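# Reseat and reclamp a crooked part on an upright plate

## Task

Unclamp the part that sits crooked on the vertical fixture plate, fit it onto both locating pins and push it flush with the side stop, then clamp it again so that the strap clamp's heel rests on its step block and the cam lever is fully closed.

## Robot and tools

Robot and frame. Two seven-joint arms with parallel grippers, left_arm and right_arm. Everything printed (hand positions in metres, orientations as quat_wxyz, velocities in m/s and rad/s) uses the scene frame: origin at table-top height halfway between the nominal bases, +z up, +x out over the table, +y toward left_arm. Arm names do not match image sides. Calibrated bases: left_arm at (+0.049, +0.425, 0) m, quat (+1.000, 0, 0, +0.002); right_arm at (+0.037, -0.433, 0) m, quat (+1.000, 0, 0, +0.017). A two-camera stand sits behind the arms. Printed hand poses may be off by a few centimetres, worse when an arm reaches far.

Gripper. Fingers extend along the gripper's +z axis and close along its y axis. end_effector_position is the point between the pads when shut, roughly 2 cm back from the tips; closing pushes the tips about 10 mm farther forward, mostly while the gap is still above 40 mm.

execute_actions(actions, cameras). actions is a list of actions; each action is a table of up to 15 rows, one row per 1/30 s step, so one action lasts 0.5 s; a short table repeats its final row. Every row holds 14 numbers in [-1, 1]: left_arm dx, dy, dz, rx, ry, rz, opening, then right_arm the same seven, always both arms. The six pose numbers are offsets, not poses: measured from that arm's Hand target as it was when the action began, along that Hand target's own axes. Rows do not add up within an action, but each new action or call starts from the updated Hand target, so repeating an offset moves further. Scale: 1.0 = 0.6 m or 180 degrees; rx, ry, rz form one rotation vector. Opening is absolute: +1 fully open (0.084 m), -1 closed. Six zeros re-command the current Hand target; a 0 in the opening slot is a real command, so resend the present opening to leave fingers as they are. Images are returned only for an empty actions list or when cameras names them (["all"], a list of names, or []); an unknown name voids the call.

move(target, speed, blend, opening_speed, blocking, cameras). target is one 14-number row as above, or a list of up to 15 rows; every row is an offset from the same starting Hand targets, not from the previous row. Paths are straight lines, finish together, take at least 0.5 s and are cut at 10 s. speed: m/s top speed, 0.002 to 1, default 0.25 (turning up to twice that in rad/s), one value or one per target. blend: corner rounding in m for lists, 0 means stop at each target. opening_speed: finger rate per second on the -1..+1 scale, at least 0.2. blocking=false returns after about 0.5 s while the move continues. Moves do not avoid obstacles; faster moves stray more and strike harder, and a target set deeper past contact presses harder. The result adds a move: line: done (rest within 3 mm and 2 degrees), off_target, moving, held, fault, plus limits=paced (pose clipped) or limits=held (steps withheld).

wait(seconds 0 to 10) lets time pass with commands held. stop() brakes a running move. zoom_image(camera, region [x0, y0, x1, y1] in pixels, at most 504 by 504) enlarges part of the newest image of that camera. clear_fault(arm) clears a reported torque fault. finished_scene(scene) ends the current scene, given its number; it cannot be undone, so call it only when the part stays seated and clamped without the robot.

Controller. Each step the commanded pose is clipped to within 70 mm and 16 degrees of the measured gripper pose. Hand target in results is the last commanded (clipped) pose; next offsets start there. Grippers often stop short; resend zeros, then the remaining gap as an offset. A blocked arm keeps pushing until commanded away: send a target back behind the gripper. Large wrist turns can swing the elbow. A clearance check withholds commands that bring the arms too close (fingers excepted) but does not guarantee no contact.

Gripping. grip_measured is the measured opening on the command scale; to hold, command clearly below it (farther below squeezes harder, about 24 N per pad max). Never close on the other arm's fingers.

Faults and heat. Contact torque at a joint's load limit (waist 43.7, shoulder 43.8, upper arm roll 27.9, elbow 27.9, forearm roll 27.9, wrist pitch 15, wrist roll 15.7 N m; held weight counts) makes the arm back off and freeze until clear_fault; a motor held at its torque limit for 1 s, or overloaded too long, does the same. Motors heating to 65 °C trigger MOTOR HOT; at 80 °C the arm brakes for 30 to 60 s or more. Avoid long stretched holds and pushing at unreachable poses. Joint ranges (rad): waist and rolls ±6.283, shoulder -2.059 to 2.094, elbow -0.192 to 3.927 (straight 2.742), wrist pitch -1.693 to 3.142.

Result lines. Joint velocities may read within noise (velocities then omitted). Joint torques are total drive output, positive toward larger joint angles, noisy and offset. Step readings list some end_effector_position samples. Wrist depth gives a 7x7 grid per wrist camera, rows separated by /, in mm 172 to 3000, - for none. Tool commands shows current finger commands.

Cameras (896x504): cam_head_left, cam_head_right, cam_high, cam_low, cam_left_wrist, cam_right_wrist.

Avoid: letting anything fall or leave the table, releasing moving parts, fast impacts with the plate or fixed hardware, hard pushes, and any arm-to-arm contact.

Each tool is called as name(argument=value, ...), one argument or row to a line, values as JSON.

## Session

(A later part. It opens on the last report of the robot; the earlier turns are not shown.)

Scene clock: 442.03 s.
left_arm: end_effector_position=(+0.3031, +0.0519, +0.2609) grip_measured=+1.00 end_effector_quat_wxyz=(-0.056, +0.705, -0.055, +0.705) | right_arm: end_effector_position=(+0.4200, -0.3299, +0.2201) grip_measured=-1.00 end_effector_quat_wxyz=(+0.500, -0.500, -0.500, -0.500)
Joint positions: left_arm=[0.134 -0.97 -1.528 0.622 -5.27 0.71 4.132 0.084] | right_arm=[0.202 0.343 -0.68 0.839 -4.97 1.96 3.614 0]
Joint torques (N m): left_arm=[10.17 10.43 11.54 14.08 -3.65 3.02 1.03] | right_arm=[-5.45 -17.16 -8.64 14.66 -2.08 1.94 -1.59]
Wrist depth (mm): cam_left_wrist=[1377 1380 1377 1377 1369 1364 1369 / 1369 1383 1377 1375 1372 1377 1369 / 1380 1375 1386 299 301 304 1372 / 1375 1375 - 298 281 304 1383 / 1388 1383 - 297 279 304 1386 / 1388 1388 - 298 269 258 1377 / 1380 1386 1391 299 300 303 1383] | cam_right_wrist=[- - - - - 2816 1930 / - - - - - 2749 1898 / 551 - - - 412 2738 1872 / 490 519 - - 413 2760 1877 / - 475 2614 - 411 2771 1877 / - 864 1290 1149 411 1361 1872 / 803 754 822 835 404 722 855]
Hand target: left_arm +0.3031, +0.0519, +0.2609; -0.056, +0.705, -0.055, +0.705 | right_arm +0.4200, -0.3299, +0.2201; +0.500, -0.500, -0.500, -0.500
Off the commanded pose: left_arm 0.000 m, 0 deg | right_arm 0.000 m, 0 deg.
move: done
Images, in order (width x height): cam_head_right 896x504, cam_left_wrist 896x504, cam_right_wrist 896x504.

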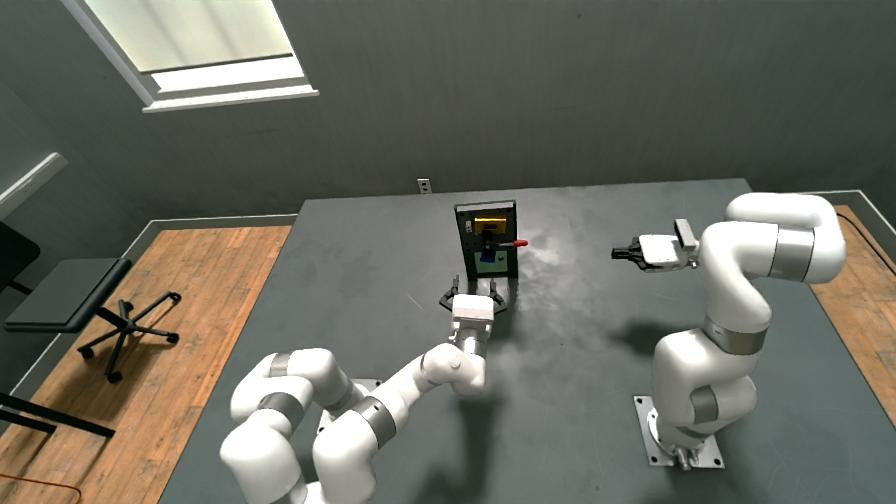

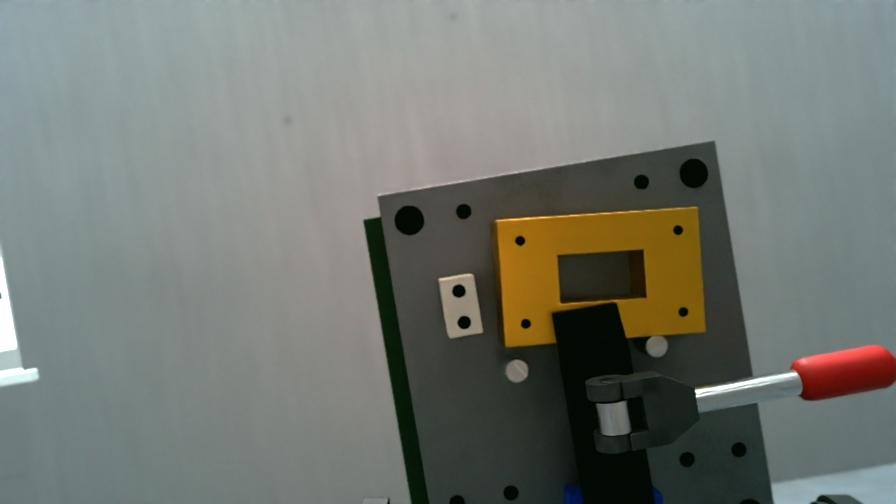

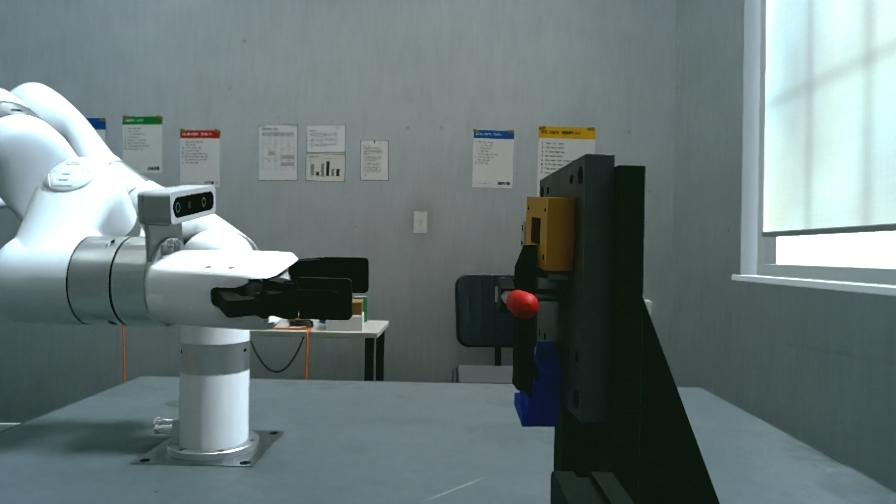

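move(
  target=[
    [-0.145,0.065,0,0,0,0,1,0,0,0,0,0,0,-1],
    [-0.145,0.065,0.15,0,0,0,1,0,0,0,0,0,0,-1],
  ],
  blend=[0.02,0],
  speed=0.2,
  cameras=["cam_right_wrist","cam_left_wrist"],
)

zoom_image(
  camera="cam_right_wrist",
  region=[300, 140, 660, 470],
)

Scene clock: 485.33 s.
left_arm: end_effector_position=(+0.3931, +0.0270, +0.1689) grip_measured=+1.00 end_effector_quat_wxyz=(-0.056, +0.705, -0.055, +0.705) | right_arm: end_effector_position=(+0.4200, -0.3299, +0.2201) grip_measured=-1.00 end_effector_quat_wxyz=(+0.500, -0.500, -0.500, -0.500)
Joint positions: left_arm=[0.614 -1.22 -1.79 0.812 -5.193 0.467 3.847 0.084] | right_arm=[0.202 0.343 -0.68 0.839 -4.97 1.96 3.614 0]
Joint torques (N m): left_arm=[10.14 9.27 18.76 8.47 3.62 0.64 -0.69] | right_arm=[-5.25 -17.34 -8.45 14.63 -1.86 1.88 -1.39]
Wrist depth (mm): cam_left_wrist=[1281 - 187 189 191 213 1276 / 1288 - 207 195 - 213 - / 1292 - 207 209 212 214 1285 / 1283 - 207 209 179 214 1285 / 1292 - 208 209 179 214 1288 / 1300 - 208 209 179 215 1292 / 1288 - 227 209 187 235 564] | cam_right_wrist=[- - - - - 2805 1924 / - - - - - 2793 1903 / 756 - - - 412 2782 1877 / 557 839 - - 412 2771 1877 / 579 523 - - 413 2749 1882 / 458 458 459 540 412 1358 1838 / 743 748 756 830 405 722 861]
Hand target: left_arm +0.3931, +0.0271, +0.1689; -0.056, +0.705, -0.055, +0.705 | right_arm +0.4200, -0.3299, +0.2201; +0.500, -0.500, -0.500, -0.500
Off the commanded pose: left_arm 0.000 m, 0 deg | right_arm 0.000 m, 0 deg.
move: done
Images, in order (width x height): cam_left_wrist 896x504, cam_right_wrist 896x504.

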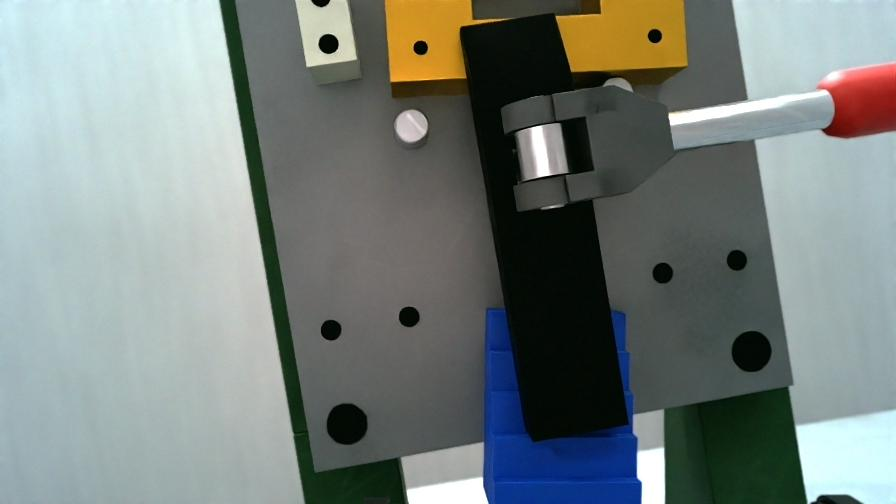

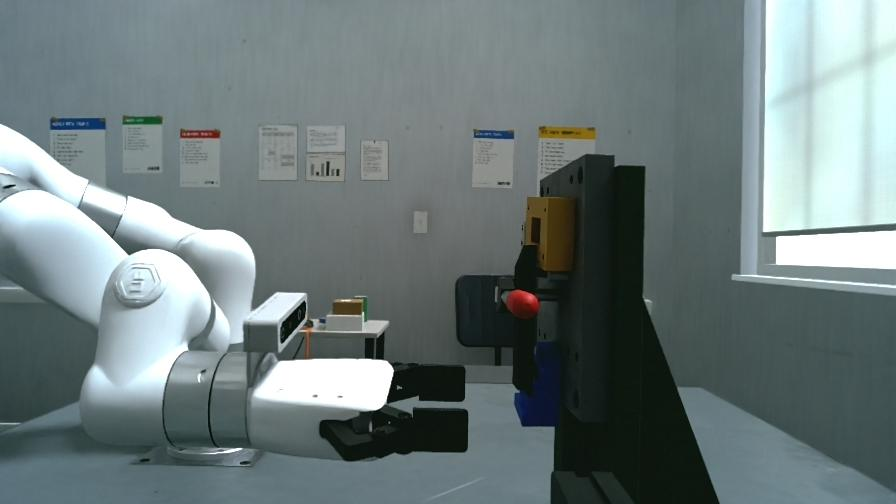

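Scaled by 1.400 from the camera's 896x504 image, which has a finer 1280x720 frame.

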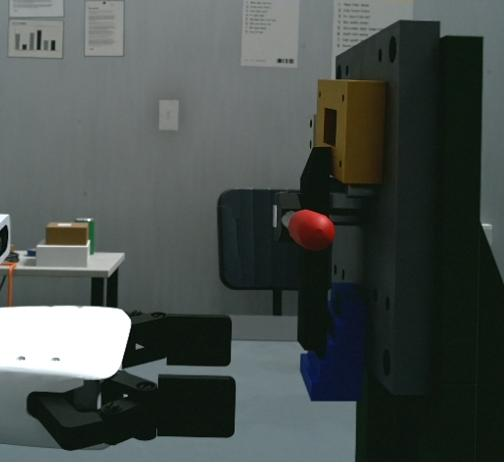

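move(
  target=[-0.0035,-0.006,0.09,0,0,0,1,0,0,0,0,0,0,-1],
  speed=0.1,
  cameras=["cam_right_wrist","cam_left_wrist"],
)

zoom_image(
  camera="cam_right_wrist",
  region=[300, 140, 660, 470],
)

Scene clock: 504.60 s.
left_arm: end_effector_position=(+0.4471, +0.0310, +0.1674) grip_measured=+1.00 end_effector_quat_wxyz=(-0.056, +0.705, -0.055, +0.705) | right_arm: end_effector_position=(+0.4200, -0.3299, +0.2201) grip_measured=-1.00 end_effector_quat_wxyz=(+0.500, -0.500, -0.500, -0.500)
Joint positions: left_arm=[0.772 -1.317 -1.756 0.887 -5.093 0.335 3.743 0.084] | right_arm=[0.202 0.343 -0.68 0.839 -4.97 1.96 3.614 0]
Joint torques (N m): left_arm=[10.17 10.81 19.82 7.18 3.48 0.78 -0.62] | right_arm=[-5.25 -17.57 -8.5 14.58 -1.77 1.76 -1.43]
Wrist depth (mm): cam_left_wrist=[- - - - - - - / - - - - - - 1226 / - - - - - - 1224 / - - - - - - 1222 / - - - - - - - / - - - - - - - / - - - - - - 180] | cam_right_wrist=[- - - - - 2782 1924 / - - - - - 2771 1882 / 756 - - - 413 2782 1877 / 517 585 - - 413 2749 1857 / - 478 - - 413 2839 1888 / - 463 462 475 412 1358 1867 / 807 743 755 766 404 722 866]
Hand target: left_arm +0.4471, +0.0310, +0.1674; -0.056, +0.705, -0.055, +0.705 | right_arm +0.4200, -0.3299, +0.2201; +0.500, -0.500, -0.500, -0.500
Off the commanded pose: left_arm 0.000 m, 0 deg | right_arm 0.000 m, 0 deg.
move: done
Images, in order (width x height): cam_left_wrist 896x504, cam_right_wrist 896x504.

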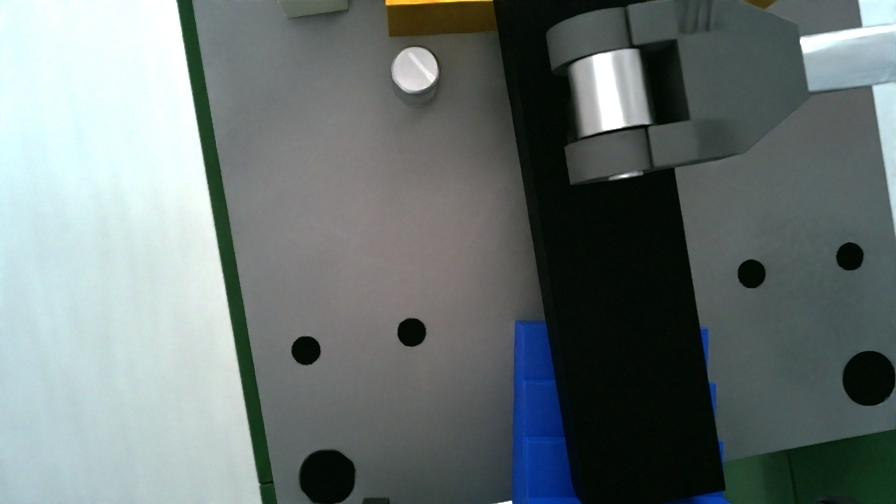

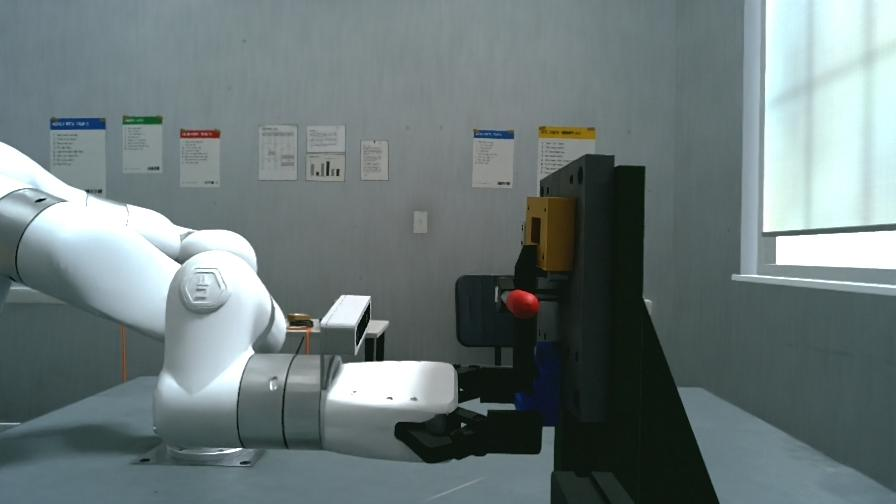

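Scaled by 1.400 from the camera's 896x504 image, which has a finer 1280x720 frame.

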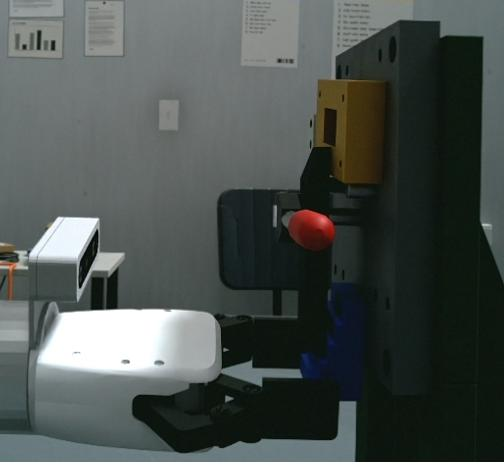

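move(
  target=[0,0,0,0,0,0,-0.25,0,0,0,0,0,0,-1],
  opening_speed=1.0,
  cameras=["cam_left_wrist"],
)

Scene clock: 512.53 s.
left_arm: end_effector_position=(+0.4469, +0.0303, +0.1673) grip_measured=-0.08 end_effector_quat_wxyz=(-0.055, +0.705, -0.056, +0.705) | right_arm: end_effector_position=(+0.4200, -0.3299, +0.2201) grip_measured=-1.00 end_effector_quat_wxyz=(+0.500, -0.500, -0.500, -0.500)
Joint positions: left_arm=[0.772 -1.318 -1.756 0.888 -5.093 0.334 3.743 0.041] | right_arm=[0.202 0.343 -0.68 0.839 -4.97 1.96 3.614 0]
Joint torques (N m): left_arm=[6.22 8.88 24.33 -29.06 -5.37 11.87 0.51] | right_arm=[-5.59 -17.2 -8.29 14.59 -1.78 1.63 -1.28]
Wrist depth (mm): cam_left_wrist=[- - - - - - - / - - - - - - 1226 / - - - - - - 1237 / - - - - - - 1228 / - - - - - - 1244 / - - - - - - - / - - - - - - 182] | cam_right_wrist=[- - - - - 2816 1877 / - - - - - 2851 1903 / 755 - - - 413 2738 1888 / 513 587 - - 413 2760 1908 / - 476 - - 413 2727 1882 / - 461 462 465 411 1369 1857 / 799 745 753 767 404 726 858]
Hand target: left_arm +0.4471, +0.0310, +0.1674; -0.056, +0.705, -0.055, +0.705 | right_arm +0.4200, -0.3299, +0.2201; +0.500, -0.500, -0.500, -0.500
Off the commanded pose: left_arm 0.001 m, 0 deg | right_arm 0.000 m, 0 deg.
move: done
Images, in order (width x height): cam_left_wrist 896x504.

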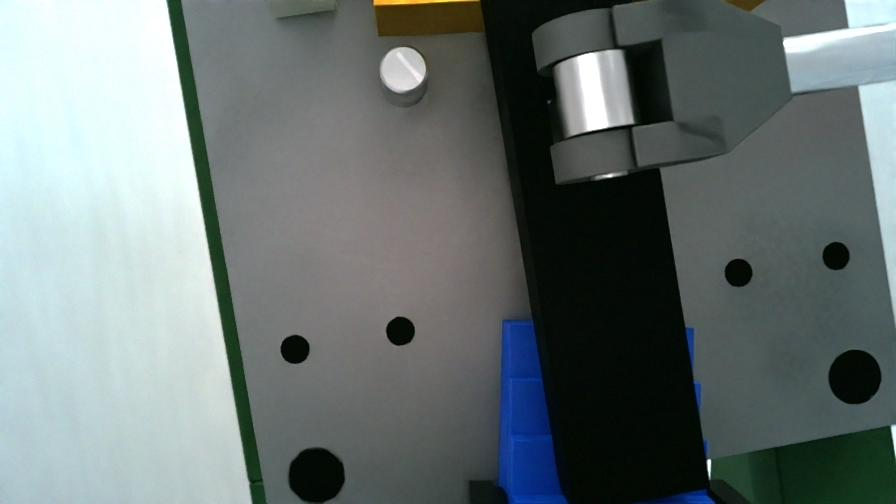

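wait(
  seconds=0.1,
  cameras=["cam_right_wrist"],
)

zoom_image(
  camera="cam_right_wrist",
  region=[400, 300, 640, 470],
)

Scene clock: 523.00 s.
left_arm: end_effector_position=(+0.4469, +0.0303, +0.1674) grip_measured=-0.08 end_effector_quat_wxyz=(-0.055, +0.705, -0.056, +0.705) | right_arm: end_effector_position=(+0.4200, -0.3299, +0.2201) grip_measured=-1.00 end_effector_quat_wxyz=(+0.500, -0.500, -0.500, -0.500)
Joint positions: left_arm=[0.772 -1.318 -1.756 0.888 -5.093 0.334 3.743 0.041] | right_arm=[0.202 0.343 -0.68 0.839 -4.97 1.96 3.614 0]
Joint torques (N m): left_arm=[5.44 9.16 26.11 -28.94 -5.32 12.1 0.64] | right_arm=[-5.32 -17.52 -8.59 14.66 -1.94 1.79 -1.34]
Wrist depth (mm): cam_left_wrist=[- - - - - - - / - - - - - - 1237 / - - - - - - 1222 / - - - - - - 1235 / - - - - - - 1228 / - - - - - - - / - - - - - - 182] | cam_right_wrist=[- - - - - 2816 1882 / - - - - - 2805 1903 / 757 - - - 413 2749 1888 / 514 587 - - 414 2749 1833 / - 473 - - 412 2717 1882 / - 461 462 466 412 1369 1882 / 804 745 752 765 404 725 857]
Hand target: left_arm +0.4471, +0.0310, +0.1674; -0.056, +0.705, -0.055, +0.705 | right_arm +0.4200, -0.3299, +0.2201; +0.500, -0.500, -0.500, -0.500
Tool commands: left_gripper/opening=-0.25 right_gripper/opening=-1.0
Off the commanded pose: left_arm 0.001 m, 0 deg | right_arm 0.000 m, 0 deg.
wait: 0.10 s; at rest from the start
Images, in order (width x height): cam_right_wrist 896x504.

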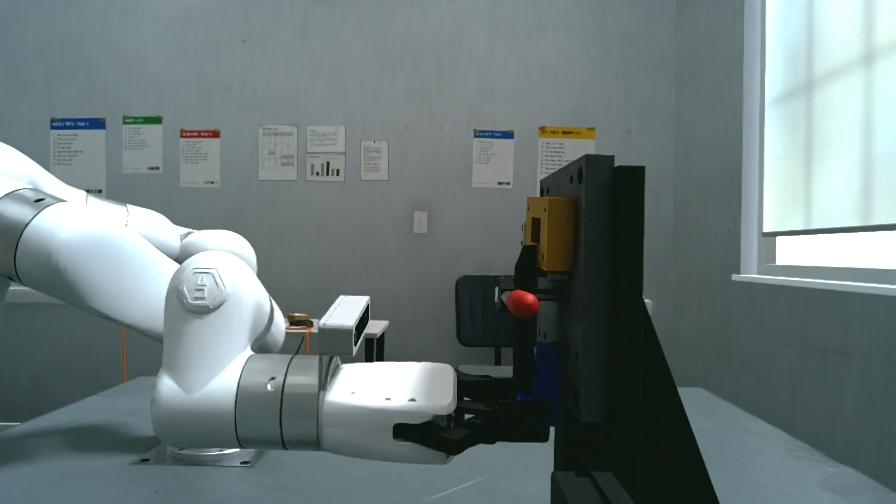

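Scaled by 2.100 from the camera's 896x504 image, which has a finer 1280x720 frame.

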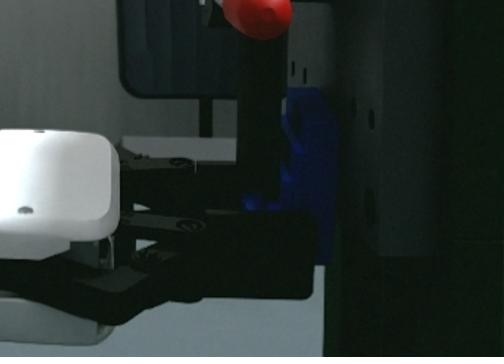

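move(
  target=[0,0.004,0,0,0,0,-0.15,0,0,0,0,0,0,-1],
  cameras=[],
)

Scene clock: 535.47 s.
left_arm: end_effector_position=(+0.4472, +0.0288, +0.1671) grip_measured=-0.08 end_effector_quat_wxyz=(-0.056, +0.705, -0.055, +0.705) | right_arm: end_effector_position=(+0.4200, -0.3299, +0.2201) grip_measured=-1.00 end_effector_quat_wxyz=(+0.500, -0.500, -0.500, -0.500)
Joint positions: left_arm=[0.776 -1.315 -1.759 0.894 -5.099 0.34 3.75 0.041] | right_arm=[0.202 0.343 -0.68 0.839 -4.97 1.96 3.614 0]
Joint torques (N m): left_arm=[27.65 15.11 20.48 2.32 -3.88 5.53 0.83] | right_arm=[-4.93 -17.02 -8.58 14.54 -1.7 1.71 -1.27]
Wrist depth (mm): cam_left_wrist=[- - - - - - - / - - - - - - 1230 / - - - - - - 1230 / - - - - - - 1222 / - - - - - - 1228 / - - - - - - - / - - - - - - 181] | cam_right_wrist=[- - - - - 2828 1867 / - - - - - 2816 1882 / 757 - - - 412 2782 1857 / 514 820 - - 412 2760 1893 / - 478 - - 413 2696 1847 / - 459 462 464 412 1356 1862 / 807 743 758 765 405 723 859]
Hand target: left_arm +0.4471, +0.0286, +0.1670; -0.056, +0.705, -0.055, +0.705 | right_arm +0.4200, -0.3299, +0.2201; +0.500, -0.500, -0.500, -0.500
Off the commanded pose: left_arm 0.000 m, 0 deg | right_arm 0.000 m, 0 deg.
move: done
No camera images: "cameras" was empty.

move(
  target=[0,-0.002,0,0,0,0,-0.15,0.3,-0.0083,0.4333,0,-0.5,0,0.2],
  speed=0.25,
  cameras=["cam_right_wrist","cam_left_wrist","cam_head_right"],
)

Scene clock: 568.57 s.
left_arm: end_effector_position=(+0.4471, +0.0297, +0.1672) grip_measured=-0.08 end_effector_quat_wxyz=(-0.056, +0.705, -0.055, +0.705) | right_arm: end_effector_position=(+0.4149, -0.0698, +0.3999) grip_measured=+0.19 end_effector_quat_wxyz=(+0.000, +0.707, +0.707, +0.000)
Joint positions: left_arm=[0.774 -1.316 -1.757 0.891 -5.096 0.337 3.747 0.041] | right_arm=[0.74 0.219 -0.011 1.885 -6.281 1.667 5.476 0.052]
Joint torques (N m): left_arm=[-2.17 9.79 24.26 -22.73 2.19 7.25 -1] | right_arm=[5.12 -25.06 -4.47 19.97 -2.99 -0.43 -1.59]
Wrist depth (mm): cam_left_wrist=[- - - - - - - / - - - - - - 1228 / - - - - - - 1224 / - - - - - - 1233 / - - - - - - 1244 / - - - - - - - / - - - - - - 182] | cam_right_wrist=[279 532 535 532 532 208 183 / 267 536 532 351 348 194 182 / 273 329 340 344 243 198 183 / 533 356 350 353 266 199 182 / 535 533 535 533 271 202 183 / 533 533 533 530 532 201 183 / 532 534 531 533 532 532 533]
Hand target: left_arm +0.4471, +0.0298, +0.1672; -0.056, +0.705, -0.055, +0.705 | right_arm +0.4149, -0.0698, +0.3999; +0.000, +0.707, +0.707, +0.000
Off the commanded pose: left_arm 0.000 m, 0 deg | right_arm 0.000 m, 0 deg.
joint sent to its limit (right arm) — joint 5 (forearm roll), lower limit. The joint targets still meet the commanded pose.
move: done
Images, in order (width x height): cam_head_right 896x504, cam_left_wrist 896x504, cam_right_wrist 896x504.

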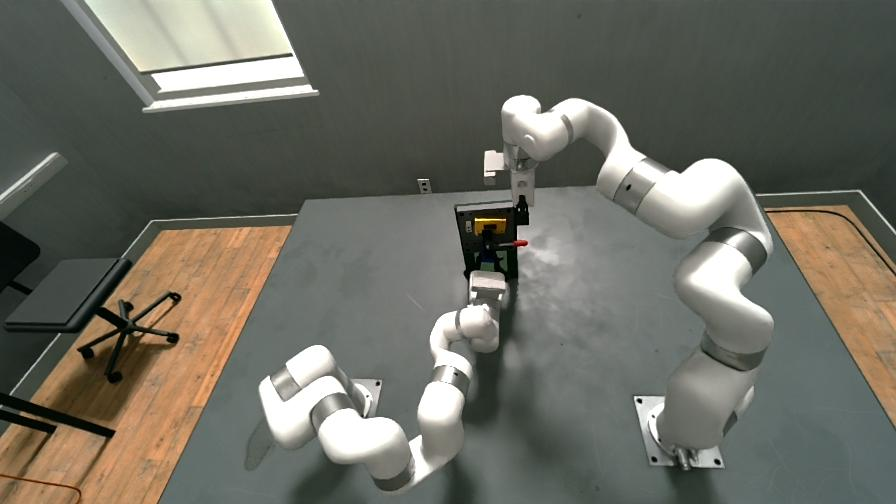

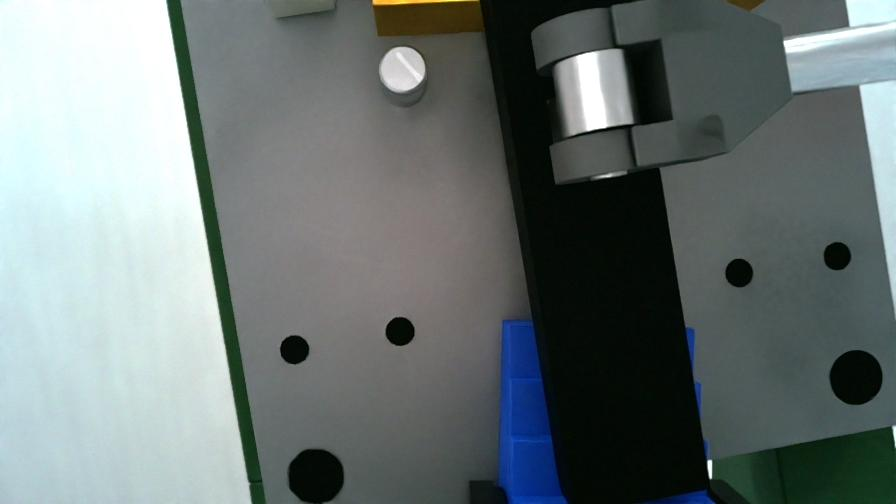

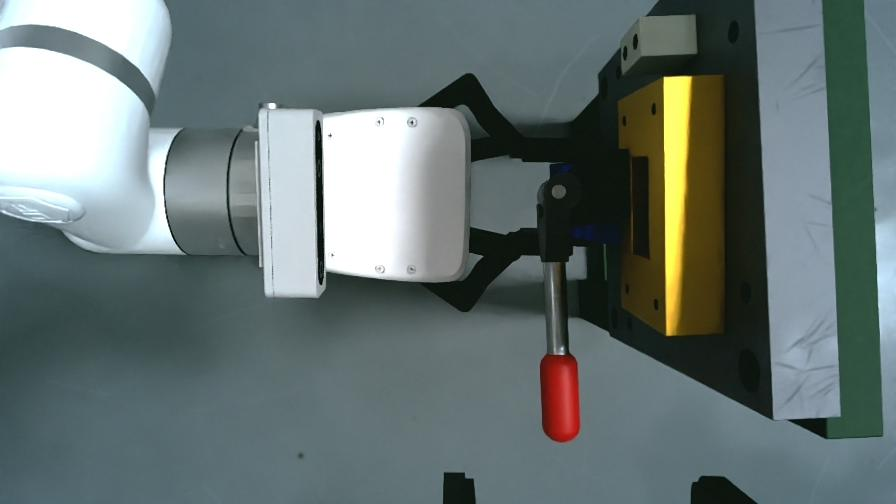

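move(
  target=[
    [0,0,0,0,0,0,-0.15,0,0.031,0.0,0,0,0,0.2],
    [0,0,0,0,0,0,-0.15,0,0.031,0.23,0,0,0,0.2],
  ],
  speed=0.15,
  blend=[0.01,0],
  cameras=["cam_right_wrist","cam_left_wrist"],
)

Scene clock: 591.33 s.
left_arm: end_effector_position=(+0.4471, +0.0297, +0.1672) grip_measured=-0.08 end_effector_quat_wxyz=(-0.056, +0.705, -0.055, +0.705) | right_arm: end_effector_position=(+0.4335, -0.0699, +0.2620) grip_measured=+0.19 end_effector_quat_wxyz=(+0.000, +0.707, +0.707, +0.000)
Joint positions: left_arm=[0.774 -1.316 -1.757 0.891 -5.096 0.337 3.747 0.041] | right_arm=[0.726 0.208 -0.021 1.473 -6.279 1.265 5.451 0.052]
Joint torques (N m): left_arm=[-1.81 10.87 23.74 -22.8 -1.74 8.64 -0.9] | right_arm=[4.59 -21.91 5.83 15.91 1.95 -2.46 0.84]
Wrist depth (mm): cam_left_wrist=[- - - - - - - / - - - - - - 1233 / - - - - - - 1230 / - - - - - - 1224 / - - - - - - 1228 / - - - - - - - / - - - - - - 182] | cam_right_wrist=[216 202 201 210 - - - / 194 202 203 207 - - - / 195 206 206 210 - - - / 221 211 211 214 - - - / 393 395 394 - - - - / 393 394 394 - - - - / 395 394 394 - - - -]
Hand target: left_arm +0.4471, +0.0298, +0.1672; -0.056, +0.705, -0.055, +0.705 | right_arm +0.4335, -0.0699, +0.2619; +0.000, +0.707, +0.707, +0.000
Off the commanded pose: left_arm 0.000 m, 0 deg | right_arm 0.000 m, 0 deg.
move: done; blend cut to 0.0093 m at target 1
Images, in order (width x height): cam_left_wrist 896x504, cam_right_wrist 896x504.

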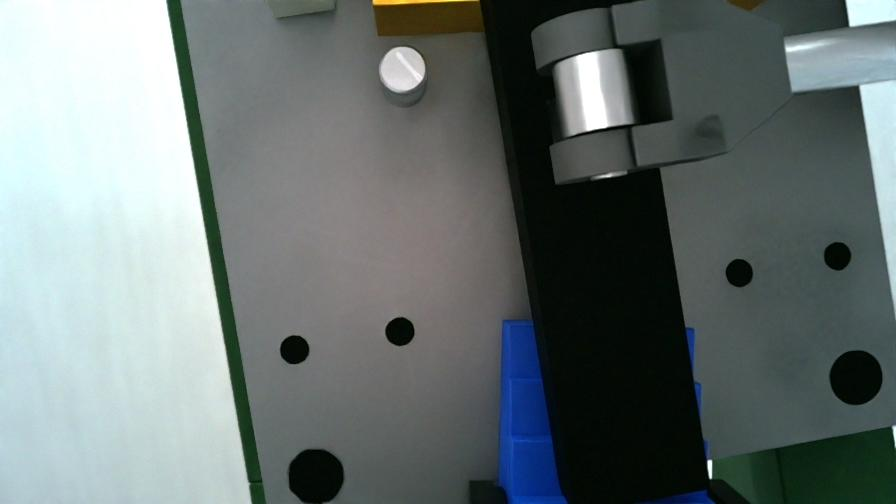

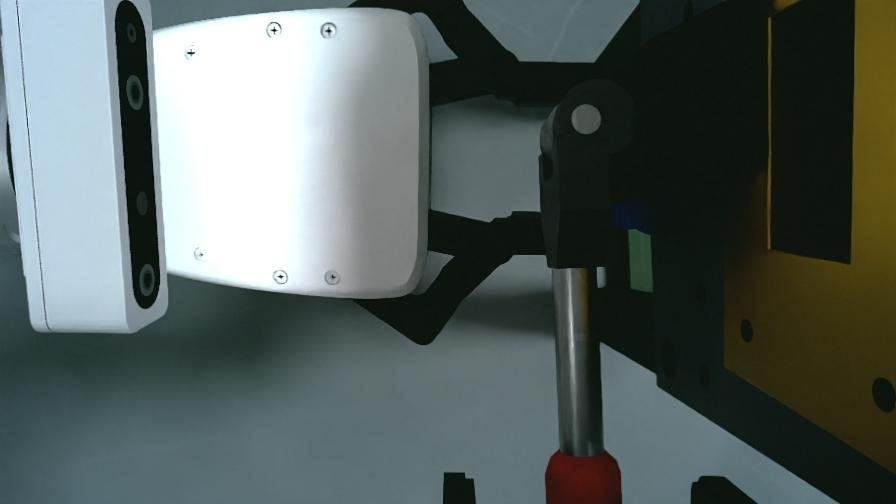

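move(
  target=[
    [0,0,0,0,0,0,-0.15,0,0,0,0,0,0,-0.9],
    [0,0,0,0,0,0,-0.15,0.0056,-0.0423,0,0,0,0.0833,-0.9],
  ],
  speed=0.06,
  opening_speed=2,
  cameras=["cam_right_wrist","cam_left_wrist"],
)

Scene clock: 625.33 s.
left_arm: end_effector_position=(+0.4471, +0.0298, +0.1672) grip_measured=-0.08 end_effector_quat_wxyz=(-0.056, +0.705, -0.055, +0.705) | right_arm: end_effector_position=(+0.4081, -0.0665, +0.2619) grip_measured=-0.61 end_effector_quat_wxyz=(+0.000, +0.793, +0.609, +0.000)
Joint positions: left_arm=[0.774 -1.316 -1.757 0.89 -5.096 0.337 3.747 0.041] | right_arm=[0.767 0.153 -0.024 1.4 -6.28 1.248 5.751 0.017]
Joint torques (N m): left_arm=[-0.38 14.31 22.29 -22.42 -3.13 8.49 -0.81] | right_arm=[14.5 -37.29 12.78 19.99 2.05 -6.34 2.04]
Wrist depth (mm): cam_left_wrist=[- - - - - - - / - - - - - - 1228 / - - - - - - 1237 / - - - - - - 1235 / - - - - - - 1237 / - - - - - - - / - - - - - - 182] | cam_right_wrist=[394 396 213 214 - - - / 395 200 201 210 - - - / 200 201 203 211 - - - / 191 203 206 211 - - - / 196 208 211 227 - - - / 394 394 394 394 - - - / 395 394 394 393 393 393 -]
Hand target: left_arm +0.4471, +0.0298, +0.1672; -0.056, +0.705, -0.055, +0.705 | right_arm +0.4081, -0.0666, +0.2619; +0.000, +0.793, +0.609, +0.000
Off the commanded pose: left_arm 0.000 m, 0 deg | right_arm 0.000 m, 0 deg.
move: done
Images, in order (width x height): cam_left_wrist 896x504, cam_right_wrist 896x504.

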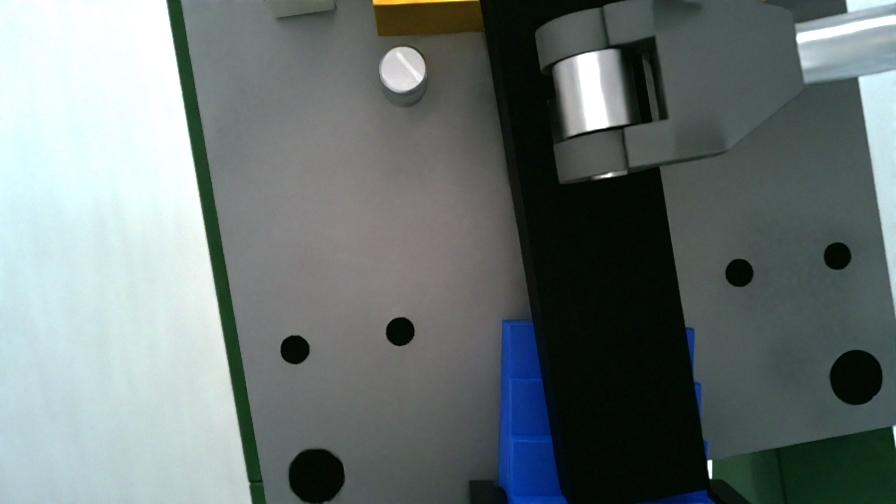

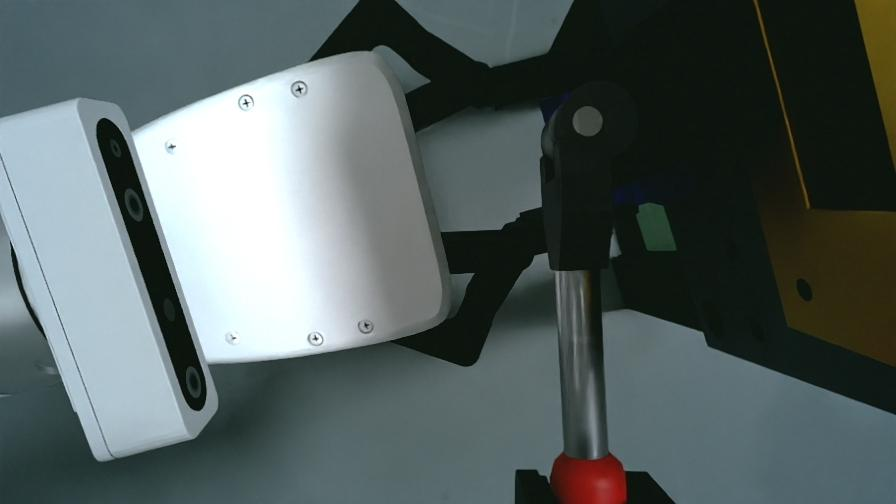

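move(
  target=[
    [0,0,0,0,0,0,-0.15,0.0056,-0.0423,0,0,0,0.0833,-0.9],
    [0,0,0,0,0,0,-0.15,0.0219,-0.0817,0,0,0,0.1667,-0.9],
  ],
  speed=0.06,
  blend=[0.01,0],
  cameras=["cam_right_wrist","cam_left_wrist"],
)

Scene clock: 637.70 s.
left_arm: end_effector_position=(+0.4471, +0.0298, +0.1672) grip_measured=-0.08 end_effector_quat_wxyz=(-0.056, +0.705, -0.055, +0.705) | right_arm: end_effector_position=(+0.3642, -0.0412, +0.2619) grip_measured=-0.63 end_effector_quat_wxyz=(+0.000, +0.924, +0.383, -0.001)
Joint positions: left_arm=[0.774 -1.316 -1.757 0.89 -5.096 0.337 3.747 0.041] | right_arm=[1.568 0.159 -0.783 1.355 -6.165 1.246 6.284 0.017]
Joint torques (N m): left_arm=[22.74 14.98 22.41 -0.84 2.95 4.58 -0.37] | right_arm=[1.98 -22.01 -13.63 25.09 2.11 -4.25 -0.63]
Wrist depth (mm): cam_left_wrist=[- - - - - - 1230 / - - - - - - 1228 / - - - - - - 1224 / - - - - - - 1237 / - - - - - - 1235 / - - - - - - - / - - - - - - 181] | cam_right_wrist=[395 394 394 - - - - / 395 394 393 212 - - - / 395 394 202 211 225 - - / 396 394 201 205 393 393 392 / 395 201 201 206 392 393 393 / 396 201 203 211 393 393 392 / 199 191 206 394 392 392 394]
Hand target: left_arm +0.4471, +0.0298, +0.1672; -0.056, +0.705, -0.055, +0.705 | right_arm +0.3641, -0.0412, +0.2619; +0.000, +0.924, +0.383, +0.000
Off the commanded pose: left_arm 0.000 m, 0 deg | right_arm 0.000 m, 0 deg.
joint sent to its limit (right arm) — joint 7 (wrist roll), upper limit. The joint targets still meet the commanded pose.
move: done
Images, in order (width x height): cam_left_wrist 896x504, cam_right_wrist 896x504.

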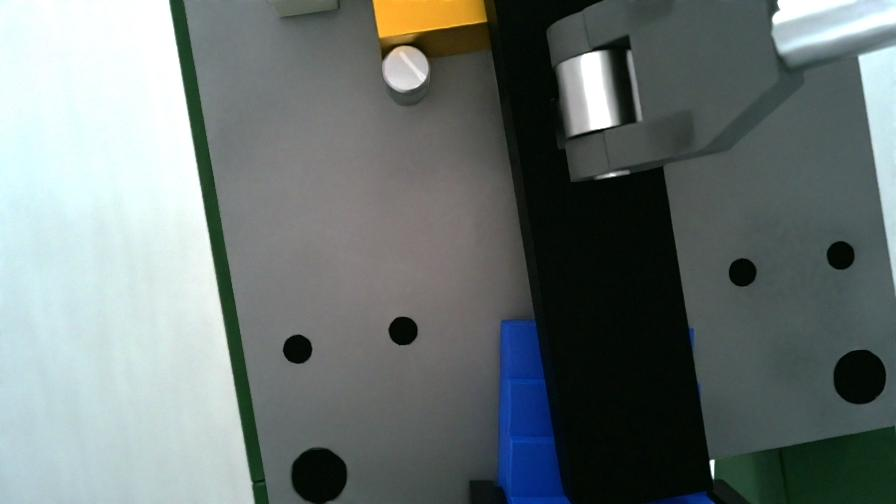

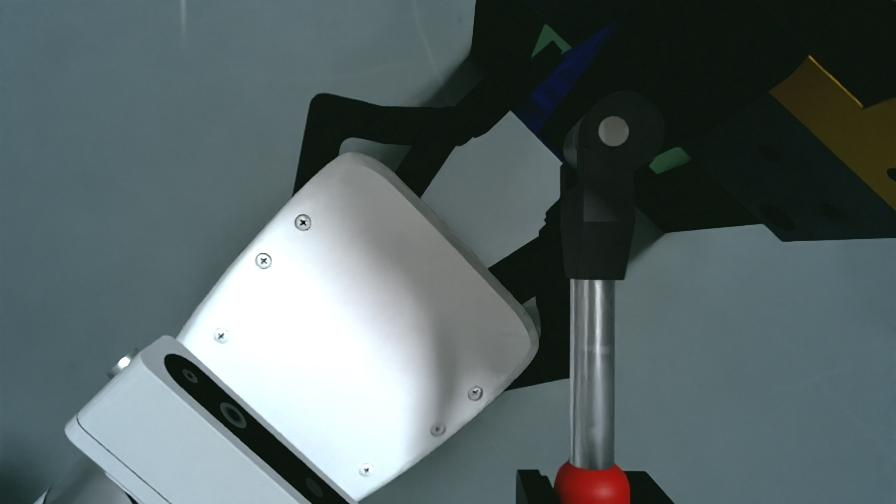

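move(
  target=[
    [0,0,0,0,0,0,-0.15,0,0,0,0,0,0,-0.38],
    [0,0,0,0,0,0,-0.15,0,0,-0.15,0,0,0,-0.38],
    [0,0,0,0,0,0,-0.15,0.1174,0.1145,-0.2633,0,0,-0.25,-1],
  ],
  speed=[0.1,0.12,0.2],
  blend=[0,0.02,0],
  cameras=["cam_right_wrist","cam_left_wrist","cam_head_right","cam_high"],
)

zoom_image(
  camera="cam_head_right",
  region=[420, 160, 580, 290],
)

Scene clock: 691.30 s.
left_arm: end_effector_position=(+0.4471, +0.0298, +0.1672) grip_measured=-0.08 end_effector_quat_wxyz=(-0.056, +0.705, -0.055, +0.705) | right_arm: end_effector_position=(+0.4625, -0.0398, +0.4198) grip_measured=-1.00 end_effector_quat_wxyz=(+0.000, +0.707, +0.707, +0.000)
Joint positions: left_arm=[0.774 -1.316 -1.757 0.89 -5.096 0.337 3.747 0.041] | right_arm=[0.95 0.675 -0.689 2.575 -5.836 1.982 5.315 0]
Joint torques (N m): left_arm=[22.64 13.77 23.81 -1.99 1.76 5.96 0.28] | right_arm=[-5.47 -32.57 -0.13 15.44 2.98 -0.34 1.48]
Wrist depth (mm): cam_left_wrist=[- - - - - - 1228 / - - - - - - 1228 / - - - - - - 1226 / - - - - - - 1228 / - - - - - - 1226 / - - - - - - - / - - - - - - 181] | cam_right_wrist=[554 556 552 556 203 553 552 / 323 552 553 553 195 553 553 / 322 362 360 371 195 552 551 / 329 350 364 282 195 555 551 / 553 552 372 378 195 553 551 / 555 552 554 555 194 553 552 / 553 555 553 555 194 551 555]
Hand target: left_arm +0.4471, +0.0298, +0.1672; -0.056, +0.705, -0.055, +0.705 | right_arm +0.4625, -0.0398, +0.4199; +0.000, +0.707, +0.707, +0.000
Off the commanded pose: left_arm 0.000 m, 0 deg | right_arm 0.000 m, 0 deg.
move: done
Images, in order (width x height): cam_head_right 896x504, cam_high 896x504, cam_left_wrist 896x504, cam_right_wrist 896x504.

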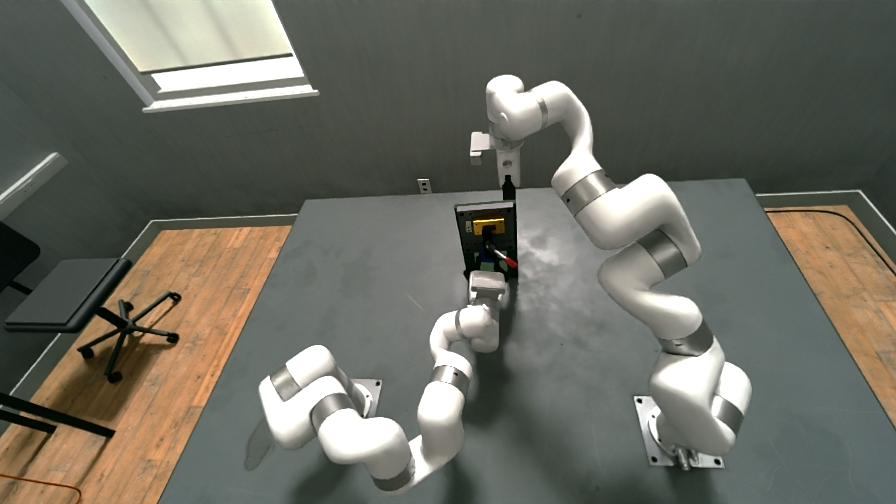

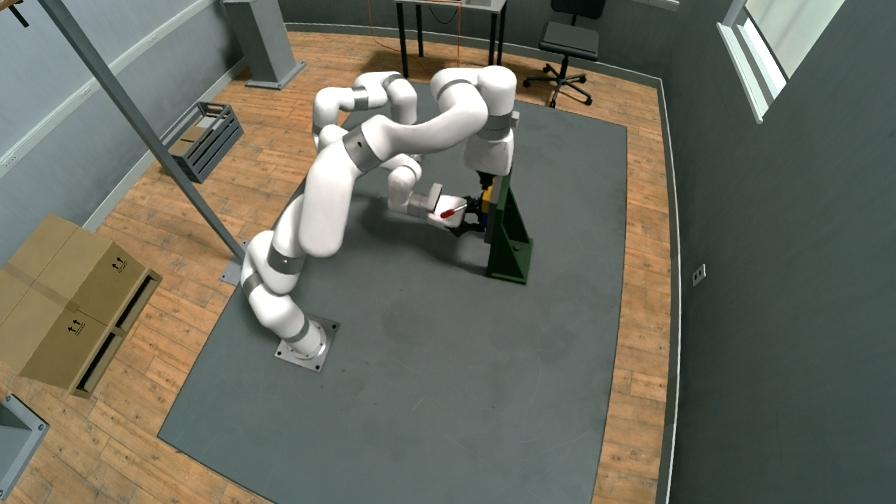

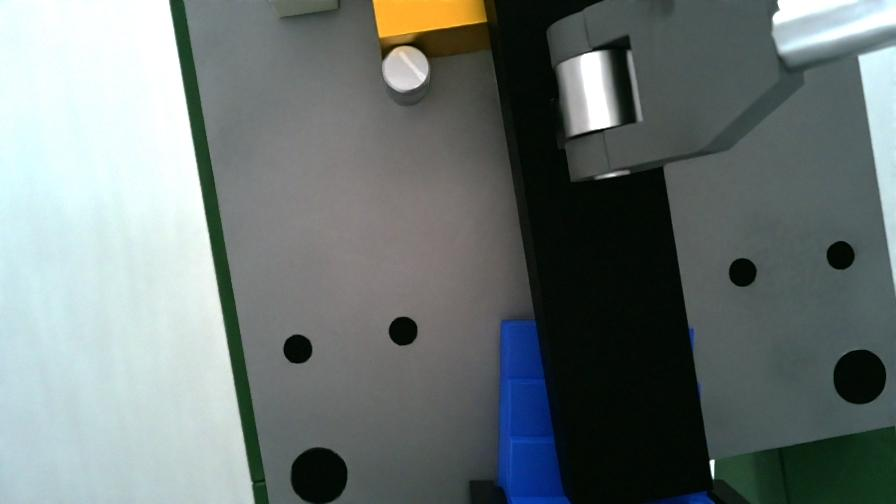

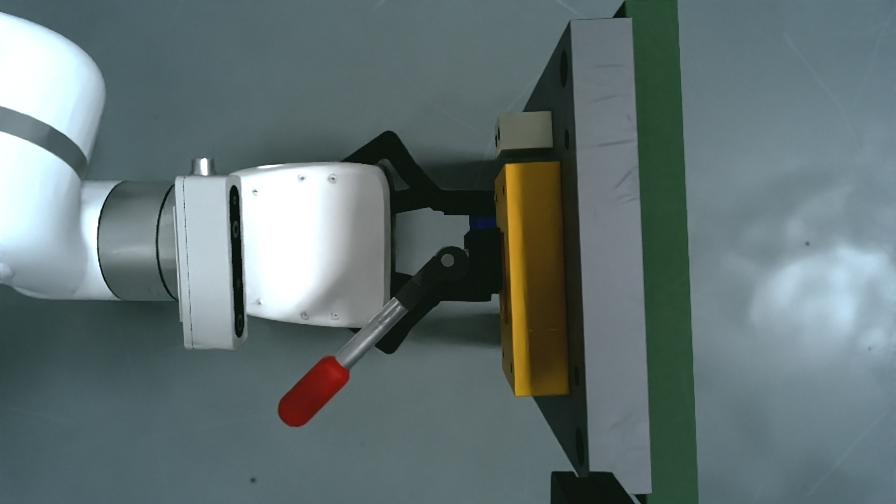

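Scaled by 3.150 from the camera's 896x504 image, which has a finer 1280x720 frame.

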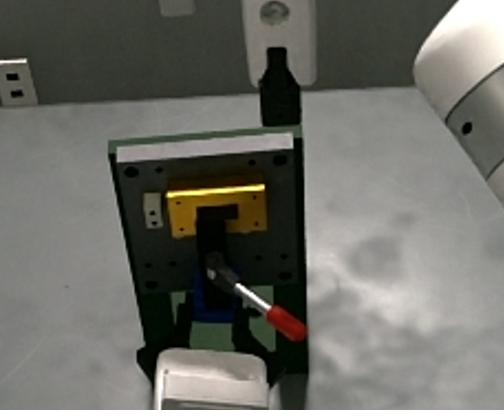

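move(
  target=[
    [0,0,0,0,0,0,-0.15,-0.010,-0.0025,0,0,0,0,-1],
    [0,0,0,0,0,0,-0.15,-0.010,-0.0025,0.1833,0,0,0,-1],
    [0,0,0,0,0,0,-0.15,0.0067,-0.0025,0.1833,0,0,0,-1],
  ],
  speed=[0.1,0.12,0.03],
  blend=[0.005,0,0],
  cameras=["cam_right_wrist","cam_left_wrist"],
)

Scene clock: 730.83 s.
left_arm: end_effector_position=(+0.4471, +0.0298, +0.1672) grip_measured=-0.08 end_effector_quat_wxyz=(-0.056, +0.705, -0.055, +0.705) | right_arm: end_effector_position=(+0.4617, -0.0363, +0.3482) grip_measured=-1.00 end_effector_quat_wxyz=(+0.003, +0.700, +0.714, +0.019)
Joint positions: left_arm=[0.774 -1.316 -1.757 0.89 -5.096 0.337 3.747 0.041] | right_arm=[1.251 0.447 -0.768 1.927 -5.976 1.554 5.271 0]
Joint torques (N m): left_arm=[22.29 13.53 23.42 -2.56 1.62 6.02 0.17] | right_arm=[-3 -32.39 -13.7 28.7 -0.12 -6.26 -0.15]
Wrist depth (mm): cam_left_wrist=[- - - - - - 1226 / - - - - - - 1224 / - - - - - - 1224 / - - - - - - 1235 / - - - - - - 1228 / - - - - - - - / - - - - - - 182] | cam_right_wrist=[475 481 483 485 - - 494 / 474 478 481 - - - 490 / 289 285 288 - - - 491 / 273 285 289 - - - 490 / 288 291 293 211 - - 488 / 470 474 316 - - - 487 / 468 471 474 - - - 486]
Hand target: left_arm +0.4471, +0.0298, +0.1672; -0.056, +0.705, -0.055, +0.705 | right_arm +0.4617, -0.0363, +0.3482; +0.003, +0.700, +0.714, +0.019 (not the last commanded pose)
Tool commands: left_gripper/opening=-0.15 right_gripper/opening=-1.0
Off the commanded pose: left_arm 0.000 m, 0 deg | right_arm 0.038 m, 3 deg.
TORQUE FAULT: the external load on joint 4 (elbow) of the right arm reached its load limit, and that arm stopped. The contact can be on any part of that arm beyond that joint, not only on its tool. A torque fault puts only its own arm into a fault stop. That arm's remaining commands of this call were not run. The hold on joint 4 (elbow) of that arm was moved back by the arm itself, up to 3 degrees, as the stop began. That arm is still stopped at the end of this call. While its stop runs, that arm, its gripper or tool too, takes no new command.
CLEAR FAULT: the right arm stays stopped (state 4) until you call clear_fault(arm="right_arm").
End effector pose when the fault began: right_arm: position (+0.4605, -0.0457, +0.3286), quat_wxyz (+0.000, +0.706, +0.708, -0.001)
Joint positions when the fault began: right_arm=[1.25 0.449 -0.769 1.879 -5.976 1.548 5.271 0]
move: fault (right_arm); path passed 2 of 3 targets; blend cut to 0.0031 m at target 1
Images, in order (width x height): cam_left_wrist 896x504, cam_right_wrist 896x504.

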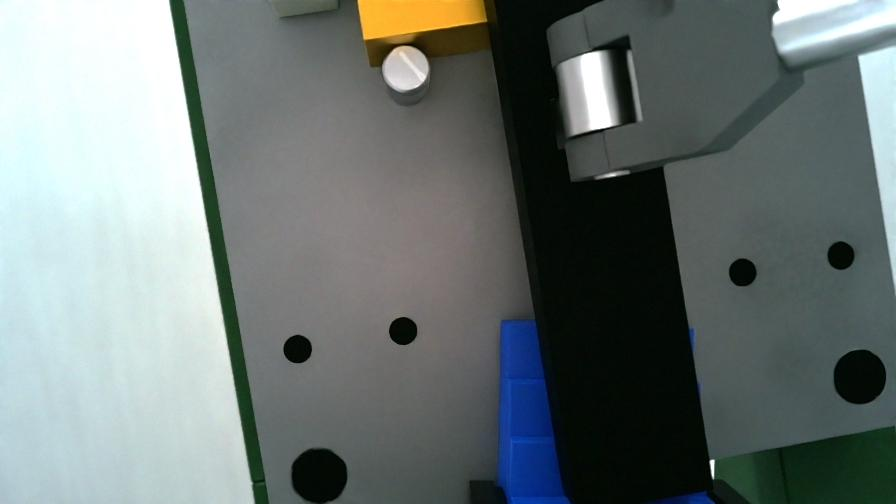

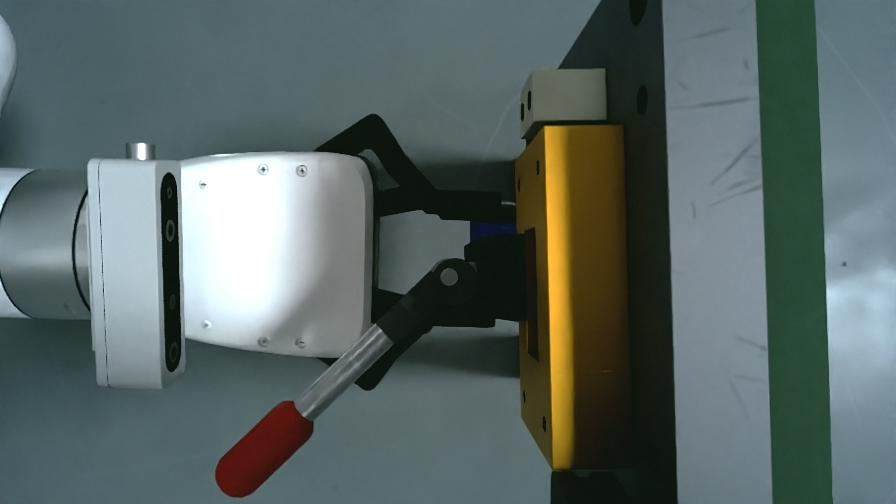

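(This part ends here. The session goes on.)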